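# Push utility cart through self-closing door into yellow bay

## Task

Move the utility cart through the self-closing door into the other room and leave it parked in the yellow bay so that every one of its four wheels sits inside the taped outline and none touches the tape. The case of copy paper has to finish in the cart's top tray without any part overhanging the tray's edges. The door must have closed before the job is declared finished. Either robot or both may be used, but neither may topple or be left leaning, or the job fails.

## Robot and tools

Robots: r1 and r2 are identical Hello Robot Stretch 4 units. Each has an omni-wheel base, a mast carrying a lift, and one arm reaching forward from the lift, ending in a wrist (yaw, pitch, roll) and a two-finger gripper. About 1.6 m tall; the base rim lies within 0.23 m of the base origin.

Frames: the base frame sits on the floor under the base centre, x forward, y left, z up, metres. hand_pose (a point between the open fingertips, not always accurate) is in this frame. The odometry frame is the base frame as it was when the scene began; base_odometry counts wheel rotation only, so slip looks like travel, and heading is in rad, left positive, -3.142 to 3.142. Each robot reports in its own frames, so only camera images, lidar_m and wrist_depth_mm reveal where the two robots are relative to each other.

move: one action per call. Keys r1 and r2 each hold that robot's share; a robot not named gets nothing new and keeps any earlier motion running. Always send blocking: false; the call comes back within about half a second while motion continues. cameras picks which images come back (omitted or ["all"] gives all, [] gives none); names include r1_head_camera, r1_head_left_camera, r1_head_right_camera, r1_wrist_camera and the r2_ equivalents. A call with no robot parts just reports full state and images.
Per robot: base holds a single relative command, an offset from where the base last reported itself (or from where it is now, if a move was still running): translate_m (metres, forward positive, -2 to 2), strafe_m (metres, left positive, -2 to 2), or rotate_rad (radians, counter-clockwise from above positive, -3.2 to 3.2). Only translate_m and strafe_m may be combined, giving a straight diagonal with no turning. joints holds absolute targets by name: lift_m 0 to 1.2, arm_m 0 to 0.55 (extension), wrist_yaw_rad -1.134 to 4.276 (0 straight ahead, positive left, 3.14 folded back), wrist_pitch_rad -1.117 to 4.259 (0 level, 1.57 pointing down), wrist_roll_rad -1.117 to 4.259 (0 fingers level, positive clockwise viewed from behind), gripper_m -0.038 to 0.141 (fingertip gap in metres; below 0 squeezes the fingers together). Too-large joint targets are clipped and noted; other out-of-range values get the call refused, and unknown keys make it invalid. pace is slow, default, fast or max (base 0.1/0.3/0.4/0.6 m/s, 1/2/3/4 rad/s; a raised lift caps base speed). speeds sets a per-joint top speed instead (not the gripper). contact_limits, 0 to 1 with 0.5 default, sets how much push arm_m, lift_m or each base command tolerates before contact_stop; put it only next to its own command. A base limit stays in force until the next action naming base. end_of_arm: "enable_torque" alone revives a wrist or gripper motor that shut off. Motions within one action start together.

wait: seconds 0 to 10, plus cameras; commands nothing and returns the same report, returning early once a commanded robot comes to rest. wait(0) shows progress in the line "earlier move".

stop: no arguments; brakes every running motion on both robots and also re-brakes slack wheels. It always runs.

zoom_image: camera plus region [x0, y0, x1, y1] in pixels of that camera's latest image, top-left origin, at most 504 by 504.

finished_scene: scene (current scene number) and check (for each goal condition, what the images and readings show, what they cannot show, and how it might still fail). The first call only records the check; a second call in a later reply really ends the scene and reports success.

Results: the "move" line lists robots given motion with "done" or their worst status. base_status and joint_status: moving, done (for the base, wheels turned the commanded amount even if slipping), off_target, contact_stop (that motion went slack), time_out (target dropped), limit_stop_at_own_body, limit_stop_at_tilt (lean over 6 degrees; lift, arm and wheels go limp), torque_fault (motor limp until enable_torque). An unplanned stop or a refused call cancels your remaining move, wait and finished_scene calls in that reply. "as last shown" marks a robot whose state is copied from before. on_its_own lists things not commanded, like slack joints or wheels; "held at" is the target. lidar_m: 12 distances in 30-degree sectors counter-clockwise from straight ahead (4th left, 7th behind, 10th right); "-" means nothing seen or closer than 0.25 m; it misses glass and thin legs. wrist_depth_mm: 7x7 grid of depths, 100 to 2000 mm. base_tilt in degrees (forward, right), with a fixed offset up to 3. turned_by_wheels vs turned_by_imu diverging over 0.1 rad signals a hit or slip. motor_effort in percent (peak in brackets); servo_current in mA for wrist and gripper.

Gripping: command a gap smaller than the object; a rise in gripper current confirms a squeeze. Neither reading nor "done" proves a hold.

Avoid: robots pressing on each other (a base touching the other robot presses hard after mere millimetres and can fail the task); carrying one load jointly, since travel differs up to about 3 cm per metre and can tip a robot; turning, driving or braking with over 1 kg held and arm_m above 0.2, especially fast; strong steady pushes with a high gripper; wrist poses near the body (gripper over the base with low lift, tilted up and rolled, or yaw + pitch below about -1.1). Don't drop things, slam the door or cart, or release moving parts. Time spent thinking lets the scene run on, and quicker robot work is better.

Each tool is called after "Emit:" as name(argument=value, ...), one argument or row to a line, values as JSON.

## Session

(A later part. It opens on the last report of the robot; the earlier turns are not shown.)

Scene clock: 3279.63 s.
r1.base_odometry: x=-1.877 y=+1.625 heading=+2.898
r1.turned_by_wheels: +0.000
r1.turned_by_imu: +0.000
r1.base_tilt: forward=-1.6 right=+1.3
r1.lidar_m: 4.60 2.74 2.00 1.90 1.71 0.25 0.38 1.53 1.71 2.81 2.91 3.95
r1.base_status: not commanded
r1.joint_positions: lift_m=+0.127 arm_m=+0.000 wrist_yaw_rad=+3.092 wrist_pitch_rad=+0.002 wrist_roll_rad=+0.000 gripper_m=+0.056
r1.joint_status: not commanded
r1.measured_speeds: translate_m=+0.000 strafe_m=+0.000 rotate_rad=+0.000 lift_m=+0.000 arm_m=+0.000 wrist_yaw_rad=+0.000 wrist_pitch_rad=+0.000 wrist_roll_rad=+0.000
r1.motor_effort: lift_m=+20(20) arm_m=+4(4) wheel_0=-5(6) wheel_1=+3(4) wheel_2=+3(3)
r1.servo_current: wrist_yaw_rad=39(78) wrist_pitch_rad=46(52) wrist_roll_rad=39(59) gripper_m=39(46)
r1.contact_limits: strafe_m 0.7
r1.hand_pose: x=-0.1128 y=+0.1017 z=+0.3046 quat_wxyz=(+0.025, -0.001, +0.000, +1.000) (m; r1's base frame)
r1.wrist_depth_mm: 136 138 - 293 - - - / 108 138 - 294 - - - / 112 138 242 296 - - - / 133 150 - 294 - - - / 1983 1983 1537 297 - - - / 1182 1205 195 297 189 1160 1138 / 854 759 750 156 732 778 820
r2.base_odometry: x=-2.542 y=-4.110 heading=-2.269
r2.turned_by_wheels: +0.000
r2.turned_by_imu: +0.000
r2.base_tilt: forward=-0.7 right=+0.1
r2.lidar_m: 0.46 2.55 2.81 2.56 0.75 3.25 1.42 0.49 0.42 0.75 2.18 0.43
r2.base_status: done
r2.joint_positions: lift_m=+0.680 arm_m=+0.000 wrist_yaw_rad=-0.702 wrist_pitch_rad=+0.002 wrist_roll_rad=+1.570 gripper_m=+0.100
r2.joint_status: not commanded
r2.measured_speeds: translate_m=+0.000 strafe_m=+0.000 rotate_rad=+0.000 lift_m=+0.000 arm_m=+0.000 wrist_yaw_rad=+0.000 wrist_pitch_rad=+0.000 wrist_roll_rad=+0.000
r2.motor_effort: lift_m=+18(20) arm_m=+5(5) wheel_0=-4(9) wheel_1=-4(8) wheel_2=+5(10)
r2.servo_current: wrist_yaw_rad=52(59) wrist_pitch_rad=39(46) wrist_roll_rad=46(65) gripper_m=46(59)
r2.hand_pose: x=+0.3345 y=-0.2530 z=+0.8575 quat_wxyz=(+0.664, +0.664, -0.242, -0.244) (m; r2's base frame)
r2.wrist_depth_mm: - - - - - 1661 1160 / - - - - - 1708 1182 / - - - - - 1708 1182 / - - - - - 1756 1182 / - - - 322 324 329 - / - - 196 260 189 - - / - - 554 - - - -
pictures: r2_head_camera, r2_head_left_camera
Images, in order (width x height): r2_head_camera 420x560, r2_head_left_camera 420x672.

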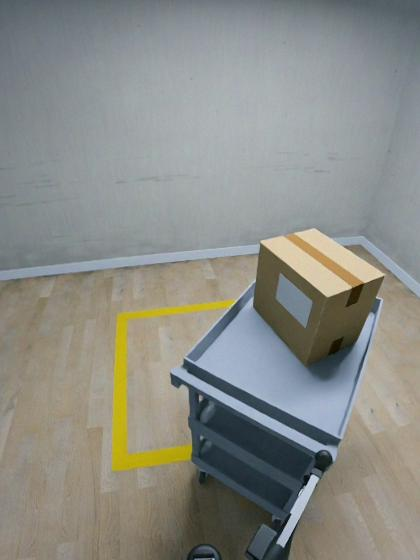

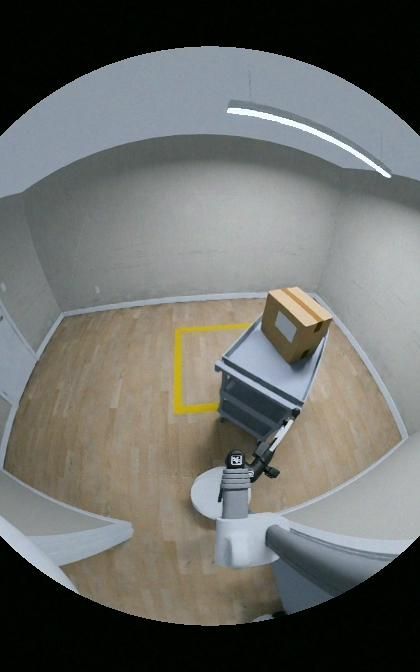

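Emit:
move(
  blocking=false,
  r2={"base": {"strafe_m": 0.45}, "joints": {"lift_m": 0.95, "wrist_yaw_rad": 0.0}},
  cameras=[],
)

Emit:
wait(
  seconds=5,
  cameras=[],
)

Scene clock: 3370.70 s.
move: r2 moving
r1.base_odometry: x=-1.877 y=+1.625 heading=+2.898
r1.turned_by_wheels: +0.000
r1.turned_by_imu: +0.000
r1.base_tilt: forward=-1.5 right=+1.3
r1.lidar_m: 4.59 2.75 2.01 1.92 1.70 0.25 0.36 1.51 1.73 2.79 2.92 3.94
r1.base_status: not commanded
r1.joint_positions: lift_m=+0.127 arm_m=+0.000 wrist_yaw_rad=+3.092 wrist_pitch_rad=+0.002 wrist_roll_rad=+0.000 gripper_m=+0.056
r1.joint_status: not commanded
r1.measured_speeds: translate_m=+0.000 strafe_m=+0.000 rotate_rad=+0.000 lift_m=+0.000 arm_m=+0.000 wrist_yaw_rad=+0.000 wrist_pitch_rad=+0.000 wrist_roll_rad=+0.000
r1.motor_effort: lift_m=+20(20) arm_m=+4(4) wheel_0=-5(6) wheel_1=+3(4) wheel_2=+3(3)
r1.servo_current: wrist_yaw_rad=52(65) wrist_pitch_rad=39(52) wrist_roll_rad=52(65) gripper_m=39(46)
r1.contact_limits: strafe_m 0.7
r1.hand_pose: x=-0.1128 y=+0.1017 z=+0.3046 quat_wxyz=(+0.025, -0.001, +0.000, +1.000) (m; r1's base frame)
r1.wrist_depth_mm: 136 137 - 293 - - - / 108 138 - 296 - - - / 112 138 243 297 - - - / 133 150 - 297 - - - / 1983 - 1499 297 - - - / 1205 1229 195 294 189 1182 1118 / 842 741 759 155 750 778 820
r2.base_odometry: x=-2.515 y=-4.133 heading=-2.269
r2.turned_by_wheels: +0.000
r2.turned_by_imu: +0.001
r2.base_tilt: forward=-0.7 right=+0.1
r2.lidar_m: 0.53 2.53 2.77 2.54 0.71 3.28 1.46 0.53 0.43 0.75 2.24 0.46
r2.base_status: strafe_m moving
r2.joint_positions: lift_m=+0.718 arm_m=+0.000 wrist_yaw_rad=-0.144 wrist_pitch_rad=+0.002 wrist_roll_rad=+1.570 gripper_m=+0.100
r2.joint_status: lift_m moving; wrist_yaw_rad moving
r2.measured_speeds: translate_m=-0.001 strafe_m=+0.139 rotate_rad=+0.006 lift_m=+0.146 arm_m=+0.000 wrist_yaw_rad=+1.549 wrist_pitch_rad=+0.000 wrist_roll_rad=+0.000
r2.motor_effort: lift_m=+23(24) arm_m=+5(5) wheel_0=-7(14) wheel_1=+10(12) wheel_2=+1(3)
r2.servo_current: wrist_yaw_rad=65(150) wrist_pitch_rad=39(46) wrist_roll_rad=52(52) gripper_m=52(52)
r2.hand_pose: x=+0.4437 y=-0.1278 z=+0.8952 quat_wxyz=(+0.706, +0.705, -0.050, -0.052) (m; r2's base frame)
r2.wrist_depth_mm: - - 603 580 250 - - / - - 525 504 266 831 - / - - 539 525 283 - - / - - 691 640 306 - - / - - - - 322 - - / - - 195 574 196 1661 539 / - - - - 421 439 477
pictures: none
No camera images: "cameras" was empty.

Scene clock: 3373.03 s.
earlier move: r2 done
r1.base_odometry: x=-1.877 y=+1.625 heading=+2.898
r1.turned_by_wheels: +0.000
r1.turned_by_imu: +0.000
r1.base_tilt: forward=-1.5 right=+1.3
r1.lidar_m: 4.58 2.73 2.02 1.91 1.69 0.25 0.39 1.49 1.70 2.81 2.90 3.94
r1.base_status: not commanded
r1.joint_positions: lift_m=+0.127 arm_m=+0.000 wrist_yaw_rad=+3.092 wrist_pitch_rad=+0.002 wrist_roll_rad=+0.000 gripper_m=+0.056
r1.joint_status: not commanded
r1.measured_speeds: translate_m=+0.000 strafe_m=+0.000 rotate_rad=+0.000 lift_m=+0.000 arm_m=+0.000 wrist_yaw_rad=+0.000 wrist_pitch_rad=+0.000 wrist_roll_rad=+0.000
r1.motor_effort: lift_m=+20(20) arm_m=+4(4) wheel_0=-5(6) wheel_1=+4(4) wheel_2=+3(3)
r1.servo_current: wrist_yaw_rad=65(72) wrist_pitch_rad=33(52) wrist_roll_rad=52(72) gripper_m=46(46)
r1.contact_limits: strafe_m 0.7
r1.hand_pose: x=-0.1128 y=+0.1017 z=+0.3046 quat_wxyz=(+0.025, -0.001, +0.000, +1.000) (m; r1's base frame)
r1.wrist_depth_mm: 136 138 - 293 - - - / 108 138 - 296 - - - / 112 139 243 296 - - - / 133 150 - 297 - - - / 1708 1618 - 297 - - - / 1182 1205 195 297 189 1182 1118 / 842 759 759 156 750 778 831
r2.base_odometry: x=-2.198 y=-4.399 heading=-2.269
r2.turned_by_wheels: +0.000
r2.turned_by_imu: +0.000
r2.base_tilt: forward=-0.7 right=+0.0
r2.lidar_m: 2.44 2.47 2.34 2.12 0.60 0.44 - 1.28 0.83 0.87 0.71 0.70
r2.base_status: done
r2.joint_positions: lift_m=+0.950 arm_m=+0.000 wrist_yaw_rad=-0.003 wrist_pitch_rad=+0.002 wrist_roll_rad=+1.570 gripper_m=+0.100
r2.joint_status: all done
r2.measured_speeds: translate_m=+0.000 strafe_m=+0.000 rotate_rad=+0.000 lift_m=+0.000 arm_m=+0.000 wrist_yaw_rad=+0.000 wrist_pitch_rad=+0.000 wrist_roll_rad=+0.000
r2.motor_effort: lift_m=+21(25) arm_m=+5(6) wheel_0=-2(14) wheel_1=+3(12) wheel_2=+0(3)
r2.servo_current: wrist_yaw_rad=52(150) wrist_pitch_rad=39(46) wrist_roll_rad=39(65) gripper_m=46(65)
r2.hand_pose: x=+0.4590 y=-0.0882 z=+1.1273 quat_wxyz=(+0.707, +0.707, +0.000, -0.002) (m; r2's base frame)
r2.wrist_depth_mm: - - - - - - 1537 / - - - - - - 1537 / - - - - - - 1537 / - - - - - - 1661 / - - - - - - 1618 / - - 194 - 198 - 1618 / - - - - - - 1537
wait: 2.33 of 5 s (r2 has come to rest)
pictures: none
No camera images: "cameras" was empty.

Emit:
move(
  blocking=false,
  r2={"base": {"translate_m": 0.944, "strafe_m": 0.115}, "joints": {"wrist_pitch_rad": 1.57, "wrist_roll_rad": 0.0}},
  cameras=[],
)

Emit:
wait(
  seconds=8,
  cameras=[],
)

Scene clock: 3382.63 s.
move: r2 moving
r1.base_odometry: x=-1.877 y=+1.625 heading=+2.898
r1.turned_by_wheels: +0.000
r1.turned_by_imu: +0.000
r1.base_tilt: forward=-1.6 right=+1.3
r1.lidar_m: 4.59 2.76 1.99 1.91 1.71 0.25 0.39 1.50 1.74 2.81 2.93 3.92
r1.base_status: not commanded
r1.joint_positions: lift_m=+0.127 arm_m=+0.000 wrist_yaw_rad=+3.092 wrist_pitch_rad=+0.002 wrist_roll_rad=+0.000 gripper_m=+0.056
r1.joint_status: not commanded
r1.measured_speeds: translate_m=+0.000 strafe_m=+0.000 rotate_rad=+0.000 lift_m=+0.000 arm_m=+0.000 wrist_yaw_rad=+0.000 wrist_pitch_rad=+0.000 wrist_roll_rad=+0.000
r1.motor_effort: lift_m=+20(20) arm_m=+4(4) wheel_0=-4(6) wheel_1=+4(4) wheel_2=+3(3)
r1.servo_current: wrist_yaw_rad=46(72) wrist_pitch_rad=33(52) wrist_roll_rad=46(59) gripper_m=39(39)
r1.contact_limits: strafe_m 0.7
r1.hand_pose: x=-0.1128 y=+0.1017 z=+0.3046 quat_wxyz=(+0.025, -0.001, +0.000, +1.000) (m; r1's base frame)
r1.wrist_depth_mm: 136 137 - 293 - - - / 108 138 - 294 - - - / 112 138 243 296 - - - / 133 150 - 294 - - - / 1756 1661 - 297 - - - / 1205 1205 195 296 189 1160 1118 / 866 750 741 156 741 778 820
r2.base_odometry: x=-2.215 y=-4.426 heading=-2.269
r2.turned_by_wheels: +0.000
r2.turned_by_imu: +0.001
r2.base_tilt: forward=-0.8 right=+0.1
r2.lidar_m: 2.42 2.47 2.32 2.14 0.66 0.46 - 1.26 0.83 0.98 0.69 0.66
r2.base_status: translate_m moving; strafe_m moving
r2.joint_positions: lift_m=+0.950 arm_m=+0.000 wrist_yaw_rad=-0.003 wrist_pitch_rad=+0.582 wrist_roll_rad=+0.981 gripper_m=+0.100
r2.joint_status: wrist_pitch_rad moving; wrist_roll_rad moving
r2.measured_speeds: translate_m=+0.121 strafe_m=+0.013 rotate_rad=+0.002 lift_m=+0.000 arm_m=+0.000 wrist_yaw_rad=+0.000 wrist_pitch_rad=+1.818 wrist_roll_rad=-1.820
r2.motor_effort: lift_m=+21(21) arm_m=+5(5) wheel_0=+8(9) wheel_1=+8(9) wheel_2=-12(13)
r2.servo_current: wrist_yaw_rad=46(59) wrist_pitch_rad=59(98) wrist_roll_rad=85(98) gripper_m=52(52)
r2.hand_pose: x=+0.4115 y=-0.0881 z=+0.9694 quat_wxyz=(+0.845, +0.451, +0.252, -0.136) (m; r2's base frame)
r2.wrist_depth_mm: - - - - - 427 - / - - - - 1921 1537 - / - - - - 1708 1366 647 / - - - - 1576 1255 1078 / - - - 1921 1430 1160 1025 / - - 196 1618 196 1060 931 / - - - - 1182 1042 891
pictures: none
No camera images: "cameras" was empty.

Scene clock: 3386.77 s.
earlier move: r2 done
r1.base_odometry: x=-1.877 y=+1.625 heading=+2.898
r1.turned_by_wheels: +0.000
r1.turned_by_imu: +0.000
r1.base_tilt: forward=-1.6 right=+1.3
r1.lidar_m: 4.58 2.78 2.01 1.90 1.69 0.25 0.39 1.51 1.71 2.82 2.92 3.93
r1.base_status: not commanded
r1.joint_positions: lift_m=+0.127 arm_m=+0.000 wrist_yaw_rad=+3.092 wrist_pitch_rad=+0.002 wrist_roll_rad=+0.000 gripper_m=+0.056
r1.joint_status: not commanded
r1.measured_speeds: translate_m=+0.000 strafe_m=+0.000 rotate_rad=+0.000 lift_m=+0.000 arm_m=+0.000 wrist_yaw_rad=+0.000 wrist_pitch_rad=+0.000 wrist_roll_rad=+0.000
r1.motor_effort: lift_m=+20(20) arm_m=+4(4) wheel_0=-6(6) wheel_1=+4(4) wheel_2=+3(3)
r1.servo_current: wrist_yaw_rad=46(72) wrist_pitch_rad=39(52) wrist_roll_rad=46(72) gripper_m=46(52)
r1.contact_limits: strafe_m 0.7
r1.hand_pose: x=-0.1128 y=+0.1017 z=+0.3046 quat_wxyz=(+0.025, -0.001, +0.000, +1.000) (m; r1's base frame)
r1.wrist_depth_mm: 136 138 - 294 - - - / 108 138 - 294 - - - / 112 138 242 297 - - - / 134 150 - 296 - - - / 1983 - - 296 - - - / 1205 1229 195 294 189 1160 1118 / 842 759 759 156 741 778 820
r2.base_odometry: x=-2.717 y=-5.196 heading=-2.269
r2.turned_by_wheels: +0.000
r2.turned_by_imu: +0.001
r2.base_tilt: forward=-0.7 right=+0.1
r2.lidar_m: 1.50 1.53 1.88 2.13 2.17 1.44 1.30 1.49 0.58 0.59 2.58 1.65
r2.base_status: done
r2.joint_positions: lift_m=+0.950 arm_m=+0.000 wrist_yaw_rad=-0.003 wrist_pitch_rad=+1.567 wrist_roll_rad=+0.002 gripper_m=+0.100
r2.joint_status: all done
r2.measured_speeds: translate_m=+0.000 strafe_m=+0.000 rotate_rad=+0.000 lift_m=+0.000 arm_m=+0.000 wrist_yaw_rad=+0.000 wrist_pitch_rad=+0.000 wrist_roll_rad=+0.000
r2.motor_effort: lift_m=+21(21) arm_m=+5(5) wheel_0=+4(10) wheel_1=+2(10) wheel_2=-3(13)
r2.servo_current: wrist_yaw_rad=46(65) wrist_pitch_rad=46(111) wrist_roll_rad=46(98) gripper_m=52(59)
r2.hand_pose: x=+0.1716 y=-0.0874 z=+0.8396 quat_wxyz=(+0.708, +0.002, +0.706, -0.002) (m; r2's base frame)
r2.wrist_depth_mm: 1078 1078 1060 1042 1025 1042 1042 / 1060 1078 1042 1042 1042 1042 1008 / 1060 1078 1078 1060 1042 1025 1060 / 1078 1078 1060 1060 1042 1078 1042 / 1078 1060 1078 - 1042 1060 1025 / 1098 1078 191 - 187 1042 - / 1098 1078 1078 - 1060 1042 -
wait: 4.13 of 8 s (r2 has come to rest)
pictures: none
No camera images: "cameras" was empty.

Emit:
move(
  blocking=false,
  r2={"base": {"rotate_rad": -1.396}},
  cameras=[],
)

Emit:
wait(
  seconds=5,
  cameras=["r2_head_camera", "r2_head_right_camera"],
)

Scene clock: 3393.20 s.
move: r2 moving
r1.base_odometry: x=-1.877 y=+1.625 heading=+2.898
r1.turned_by_wheels: +0.000
r1.turned_by_imu: +0.000
r1.base_tilt: forward=-1.5 right=+1.3
r1.lidar_m: 4.59 2.75 2.00 1.91 1.69 0.26 0.40 1.53 1.70 2.82 2.90 3.93
r1.base_status: not commanded
r1.joint_positions: lift_m=+0.127 arm_m=+0.000 wrist_yaw_rad=+3.092 wrist_pitch_rad=+0.002 wrist_roll_rad=+0.000 gripper_m=+0.056
r1.joint_status: not commanded
r1.measured_speeds: translate_m=+0.000 strafe_m=+0.000 rotate_rad=+0.000 lift_m=+0.000 arm_m=+0.000 wrist_yaw_rad=+0.000 wrist_pitch_rad=+0.000 wrist_roll_rad=+0.000
r1.motor_effort: lift_m=+20(20) arm_m=+4(4) wheel_0=-5(6) wheel_1=+4(4) wheel_2=+3(3)
r1.servo_current: wrist_yaw_rad=46(59) wrist_pitch_rad=46(46) wrist_roll_rad=52(65) gripper_m=46(46)
r1.contact_limits: strafe_m 0.7
r1.hand_pose: x=-0.1128 y=+0.1017 z=+0.3046 quat_wxyz=(+0.025, -0.001, +0.000, +1.000) (m; r1's base frame)
r1.wrist_depth_mm: 135 138 - 293 - - - / 108 138 - 294 - - - / 112 138 243 296 - - - / 133 150 - 297 - - - / 1863 - - 297 - - - / 1182 1182 195 296 189 1182 1138 / 854 741 750 155 759 768 820
r2.base_odometry: x=-2.717 y=-5.196 heading=-2.489
r2.turned_by_wheels: -0.220
r2.turned_by_imu: -0.213
r2.base_tilt: forward=-0.7 right=+0.1
r2.lidar_m: 1.52 1.49 1.66 2.17 2.15 1.64 1.30 1.73 0.57 0.58 0.74 1.89
r2.base_status: rotate_rad moving
r2.joint_positions: lift_m=+0.950 arm_m=+0.000 wrist_yaw_rad=-0.003 wrist_pitch_rad=+1.567 wrist_roll_rad=+0.002 gripper_m=+0.100
r2.joint_status: not commanded
r2.measured_speeds: translate_m=-0.001 strafe_m=-0.001 rotate_rad=-0.851 lift_m=+0.000 arm_m=+0.000 wrist_yaw_rad=+0.000 wrist_pitch_rad=+0.000 wrist_roll_rad=+0.000
r2.motor_effort: lift_m=+21(21) arm_m=+5(5) wheel_0=+8(11) wheel_1=+9(10) wheel_2=+10(10)
r2.servo_current: wrist_yaw_rad=52(52) wrist_pitch_rad=39(46) wrist_roll_rad=52(59) gripper_m=59(59)
r2.hand_pose: x=+0.1716 y=-0.0874 z=+0.8396 quat_wxyz=(+0.708, +0.002, +0.706, -0.002) (m; r2's base frame)
r2.wrist_depth_mm: 1060 1060 1078 1025 1025 1042 1042 / 1078 1078 1042 1042 1042 1025 1025 / 1098 1060 1078 1060 1042 1042 1042 / 1078 1078 1060 1060 1060 1042 1042 / 1078 1078 1078 - 1042 1060 - / 1098 1098 191 - 192 1042 - / 1098 1118 1078 - 1042 1060 -
pictures: none
No camera images: "cameras" was empty.

Scene clock: 3394.77 s.
earlier move: r2 done
r1.base_odometry: x=-1.877 y=+1.625 heading=+2.898
r1.turned_by_wheels: +0.000
r1.turned_by_imu: +0.000
r1.base_tilt: forward=-1.5 right=+1.3
r1.lidar_m: 4.60 2.74 2.00 1.91 1.68 0.25 0.39 1.52 1.70 2.81 2.91 3.97
r1.base_status: not commanded
r1.joint_positions: lift_m=+0.127 arm_m=+0.000 wrist_yaw_rad=+3.092 wrist_pitch_rad=+0.002 wrist_roll_rad=+0.000 gripper_m=+0.056
r1.joint_status: not commanded
r1.measured_speeds: translate_m=+0.000 strafe_m=+0.000 rotate_rad=+0.000 lift_m=+0.000 arm_m=+0.000 wrist_yaw_rad=+0.000 wrist_pitch_rad=+0.000 wrist_roll_rad=+0.000
r1.motor_effort: lift_m=+20(20) arm_m=+4(5) wheel_0=-5(6) wheel_1=+4(4) wheel_2=+3(3)
r1.servo_current: wrist_yaw_rad=46(78) wrist_pitch_rad=39(52) wrist_roll_rad=59(65) gripper_m=39(46)
r1.contact_limits: strafe_m 0.7
r1.hand_pose: x=-0.1128 y=+0.1017 z=+0.3046 quat_wxyz=(+0.025, -0.001, +0.000, +1.000) (m; r1's base frame)
r1.wrist_depth_mm: 136 138 - 291 - - - / 108 138 - 294 - - - / 112 138 244 296 - - - / 133 150 - 296 - - - / 1921 - - 297 - - - / 1205 1205 195 294 189 1160 1118 / 842 750 759 155 750 778 809
r2.base_odometry: x=-2.717 y=-5.196 heading=+2.619
r2.turned_by_wheels: -1.175
r2.turned_by_imu: -1.143
r2.base_tilt: forward=-0.7 right=+0.1
r2.lidar_m: 0.65 2.08 1.57 1.51 1.60 2.24 2.15 1.80 1.33 1.38 1.48 0.55
r2.base_status: done
r2.joint_positions: lift_m=+0.950 arm_m=+0.000 wrist_yaw_rad=-0.003 wrist_pitch_rad=+1.567 wrist_roll_rad=+0.002 gripper_m=+0.100
r2.joint_status: not commanded
r2.measured_speeds: translate_m=+0.000 strafe_m=+0.000 rotate_rad=+0.000 lift_m=+0.000 arm_m=+0.000 wrist_yaw_rad=+0.000 wrist_pitch_rad=+0.000 wrist_roll_rad=+0.000
r2.motor_effort: lift_m=+21(21) arm_m=+4(5) wheel_0=+3(11) wheel_1=+4(11) wheel_2=+4(10)
r2.servo_current: wrist_yaw_rad=39(59) wrist_pitch_rad=46(46) wrist_roll_rad=46(65) gripper_m=52(59)
r2.hand_pose: x=+0.1716 y=-0.0874 z=+0.8396 quat_wxyz=(+0.708, +0.002, +0.706, -0.002) (m; r2's base frame)
r2.wrist_depth_mm: 1098 1042 1060 1060 - 1042 1025 / 1078 1060 1060 1060 1042 1042 1025 / 1060 1078 1060 1042 1042 1042 1042 / 1098 1078 1078 1060 1060 1060 1060 / 1078 1078 1060 - 1060 1060 1042 / 1078 1078 192 - 196 1042 1042 / 1098 1098 1060 - 1042 1060 1042
wait: 1.57 of 5 s (r2 has come to rest)
pictures: r2_head_camera, r2_head_right_camera
Images, in order (width x height): r2_head_camera 420x560, r2_head_right_camera 420x672.

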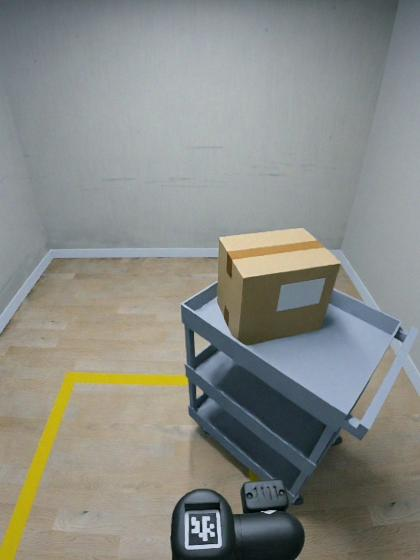

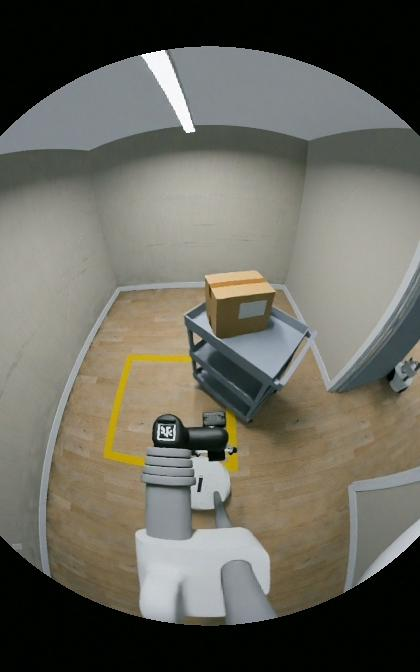

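Emit:
zoom_image(
  camera="r2_head_camera",
  region=[160, 210, 420, 520],
)

Scaled by 1.626 from the camera's 420x560 image, which has a finer 1200x1600 frame.

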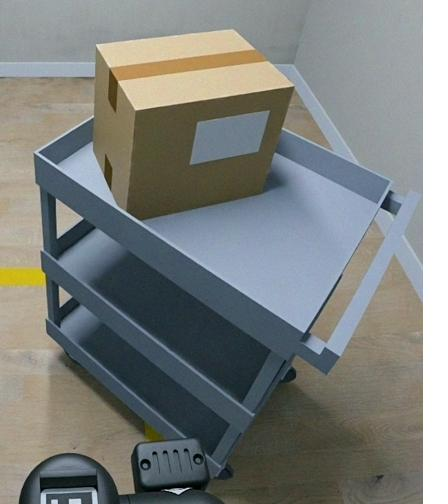

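Emit:
move(
  blocking=false,
  r2={"base": {"translate_m": 0.35, "strafe_m": 0.095}, "joints": {"lift_m": 1.08, "wrist_roll_rad": 0.74}},
  cameras=[],
)

Emit:
wait(
  seconds=5,
  cameras=["r2_head_camera"],
)

Scene clock: 3459.13 s.
move: r2 moving
r1.base_odometry: x=-1.877 y=+1.625 heading=+2.898
r1.turned_by_wheels: +0.000
r1.turned_by_imu: +0.000
r1.base_tilt: forward=-1.5 right=+1.2
r1.lidar_m: 4.60 2.74 1.98 1.91 1.69 0.26 0.39 1.51 1.69 2.81 2.91 3.94
r1.base_status: not commanded
r1.joint_positions: lift_m=+0.127 arm_m=+0.000 wrist_yaw_rad=+3.092 wrist_pitch_rad=+0.002 wrist_roll_rad=+0.000 gripper_m=+0.056
r1.joint_status: not commanded
r1.measured_speeds: translate_m=+0.000 strafe_m=+0.000 rotate_rad=+0.000 lift_m=+0.000 arm_m=+0.000 wrist_yaw_rad=+0.000 wrist_pitch_rad=+0.000 wrist_roll_rad=+0.000
r1.motor_effort: lift_m=+20(20) arm_m=+4(4) wheel_0=-5(6) wheel_1=+4(4) wheel_2=+3(3)
r1.servo_current: wrist_yaw_rad=65(65) wrist_pitch_rad=39(46) wrist_roll_rad=46(65) gripper_m=46(52)
r1.contact_limits: strafe_m 0.7
r1.hand_pose: x=-0.1128 y=+0.1017 z=+0.3046 quat_wxyz=(+0.025, -0.001, +0.000, +1.000) (m; r1's base frame)
r1.wrist_depth_mm: 136 137 - 294 - - - / 108 138 - 293 - - - / 112 138 244 296 - - - / 133 150 - 296 - - - / 1983 - - 297 - - - / 1205 1205 195 297 189 1160 1118 / 866 759 750 155 741 778 820
r2.base_odometry: x=-2.748 y=-5.188 heading=+2.619
r2.turned_by_wheels: +0.000
r2.turned_by_imu: +0.001
r2.base_tilt: forward=-0.7 right=+0.1
r2.lidar_m: 0.66 2.08 1.55 1.50 1.58 2.23 2.16 1.80 1.34 2.47 0.56 0.54
r2.base_status: translate_m moving; strafe_m moving
r2.joint_positions: lift_m=+0.988 arm_m=+0.000 wrist_yaw_rad=-0.003 wrist_pitch_rad=+1.567 wrist_roll_rad=+0.578 gripper_m=+0.100
r2.joint_status: lift_m moving; wrist_roll_rad moving
r2.measured_speeds: translate_m=+0.122 strafe_m=+0.035 rotate_rad=-0.005 lift_m=+0.146 arm_m=+0.000 wrist_yaw_rad=+0.000 wrist_pitch_rad=+0.000 wrist_roll_rad=+1.572
r2.motor_effort: lift_m=+24(24) arm_m=+5(5) wheel_0=+8(11) wheel_1=+8(11) wheel_2=-12(12)
r2.servo_current: wrist_yaw_rad=39(65) wrist_pitch_rad=46(46) wrist_roll_rad=72(104) gripper_m=52(52)
r2.hand_pose: x=+0.1716 y=-0.0874 z=+0.8775 quat_wxyz=(+0.679, +0.203, +0.676, -0.202) (m; r2's base frame)
r2.wrist_depth_mm: 1098 1078 1098 - 1078 1098 1060 / 1078 1098 1098 1078 1098 1078 1078 / 1078 1098 1078 1098 1078 1078 1078 / 1098 1118 1118 1098 1078 1078 1098 / 1118 1118 1098 - 1098 1098 1078 / 1098 1118 197 - 192 1098 1098 / 1118 1118 1098 - - 1098 1098
pictures: none
No camera images: "cameras" was empty.

Scene clock: 3461.30 s.
earlier move: r2 done
r1.base_odometry: x=-1.877 y=+1.625 heading=+2.898
r1.turned_by_wheels: +0.000
r1.turned_by_imu: +0.000
r1.base_tilt: forward=-1.5 right=+1.3
r1.lidar_m: 4.61 2.76 2.00 1.91 1.68 0.25 0.39 1.54 1.71 2.82 2.91 3.97
r1.base_status: not commanded
r1.joint_positions: lift_m=+0.127 arm_m=+0.000 wrist_yaw_rad=+3.092 wrist_pitch_rad=+0.002 wrist_roll_rad=+0.000 gripper_m=+0.056
r1.joint_status: not commanded
r1.measured_speeds: translate_m=+0.000 strafe_m=+0.000 rotate_rad=+0.000 lift_m=+0.000 arm_m=+0.000 wrist_yaw_rad=+0.000 wrist_pitch_rad=+0.000 wrist_roll_rad=+0.000
r1.motor_effort: lift_m=+20(20) arm_m=+4(5) wheel_0=-5(6) wheel_1=+4(4) wheel_2=+3(3)
r1.servo_current: wrist_yaw_rad=46(72) wrist_pitch_rad=46(52) wrist_roll_rad=46(65) gripper_m=39(52)
r1.contact_limits: strafe_m 0.7
r1.hand_pose: x=-0.1128 y=+0.1017 z=+0.3046 quat_wxyz=(+0.025, -0.001, +0.000, +1.000) (m; r1's base frame)
r1.wrist_depth_mm: 136 138 - 294 - - - / 108 138 - 296 - - - / 112 139 244 296 - - - / 133 150 - 296 - - - / 1983 - - 297 - - - / 1205 1205 195 297 188 1138 1118 / 854 750 759 156 741 778 798
r2.base_odometry: x=-3.067 y=-5.104 heading=+2.619
r2.turned_by_wheels: +0.000
r2.turned_by_imu: +0.001
r2.base_tilt: forward=-0.7 right=+0.1
r2.lidar_m: 0.49 1.95 1.46 1.39 1.48 2.09 2.50 1.91 1.53 0.48 0.39 0.36
r2.base_status: done
r2.joint_positions: lift_m=+1.080 arm_m=+0.000 wrist_yaw_rad=-0.003 wrist_pitch_rad=+1.567 wrist_roll_rad=+0.738 gripper_m=+0.100
r2.joint_status: all done
r2.measured_speeds: translate_m=+0.000 strafe_m=+0.000 rotate_rad=+0.000 lift_m=+0.000 arm_m=+0.000 wrist_yaw_rad=+0.000 wrist_pitch_rad=+0.000 wrist_roll_rad=+0.000
r2.motor_effort: lift_m=+21(26) arm_m=+5(5) wheel_0=+2(11) wheel_1=+2(11) wheel_2=-2(14)
r2.servo_current: wrist_yaw_rad=46(65) wrist_pitch_rad=46(46) wrist_roll_rad=52(104) gripper_m=46(59)
r2.hand_pose: x=+0.1716 y=-0.0874 z=+0.9696 quat_wxyz=(+0.660, +0.256, +0.658, -0.255) (m; r2's base frame)
r2.wrist_depth_mm: 1160 421 373 366 353 364 345 / 1182 1160 - - - 707 1138 / 1205 1182 1205 1160 1182 1182 1160 / 1205 1182 1205 1182 1160 1182 1182 / 1205 1205 1182 - 1182 1205 1182 / 1229 1205 196 - 189 1229 1182 / 1205 1182 1205 - 512 1205 1182
wait: 2.17 of 5 s (r2 has come to rest)
pictures: r2_head_camera
Images, in order (width x height): r2_head_camera 420x560.

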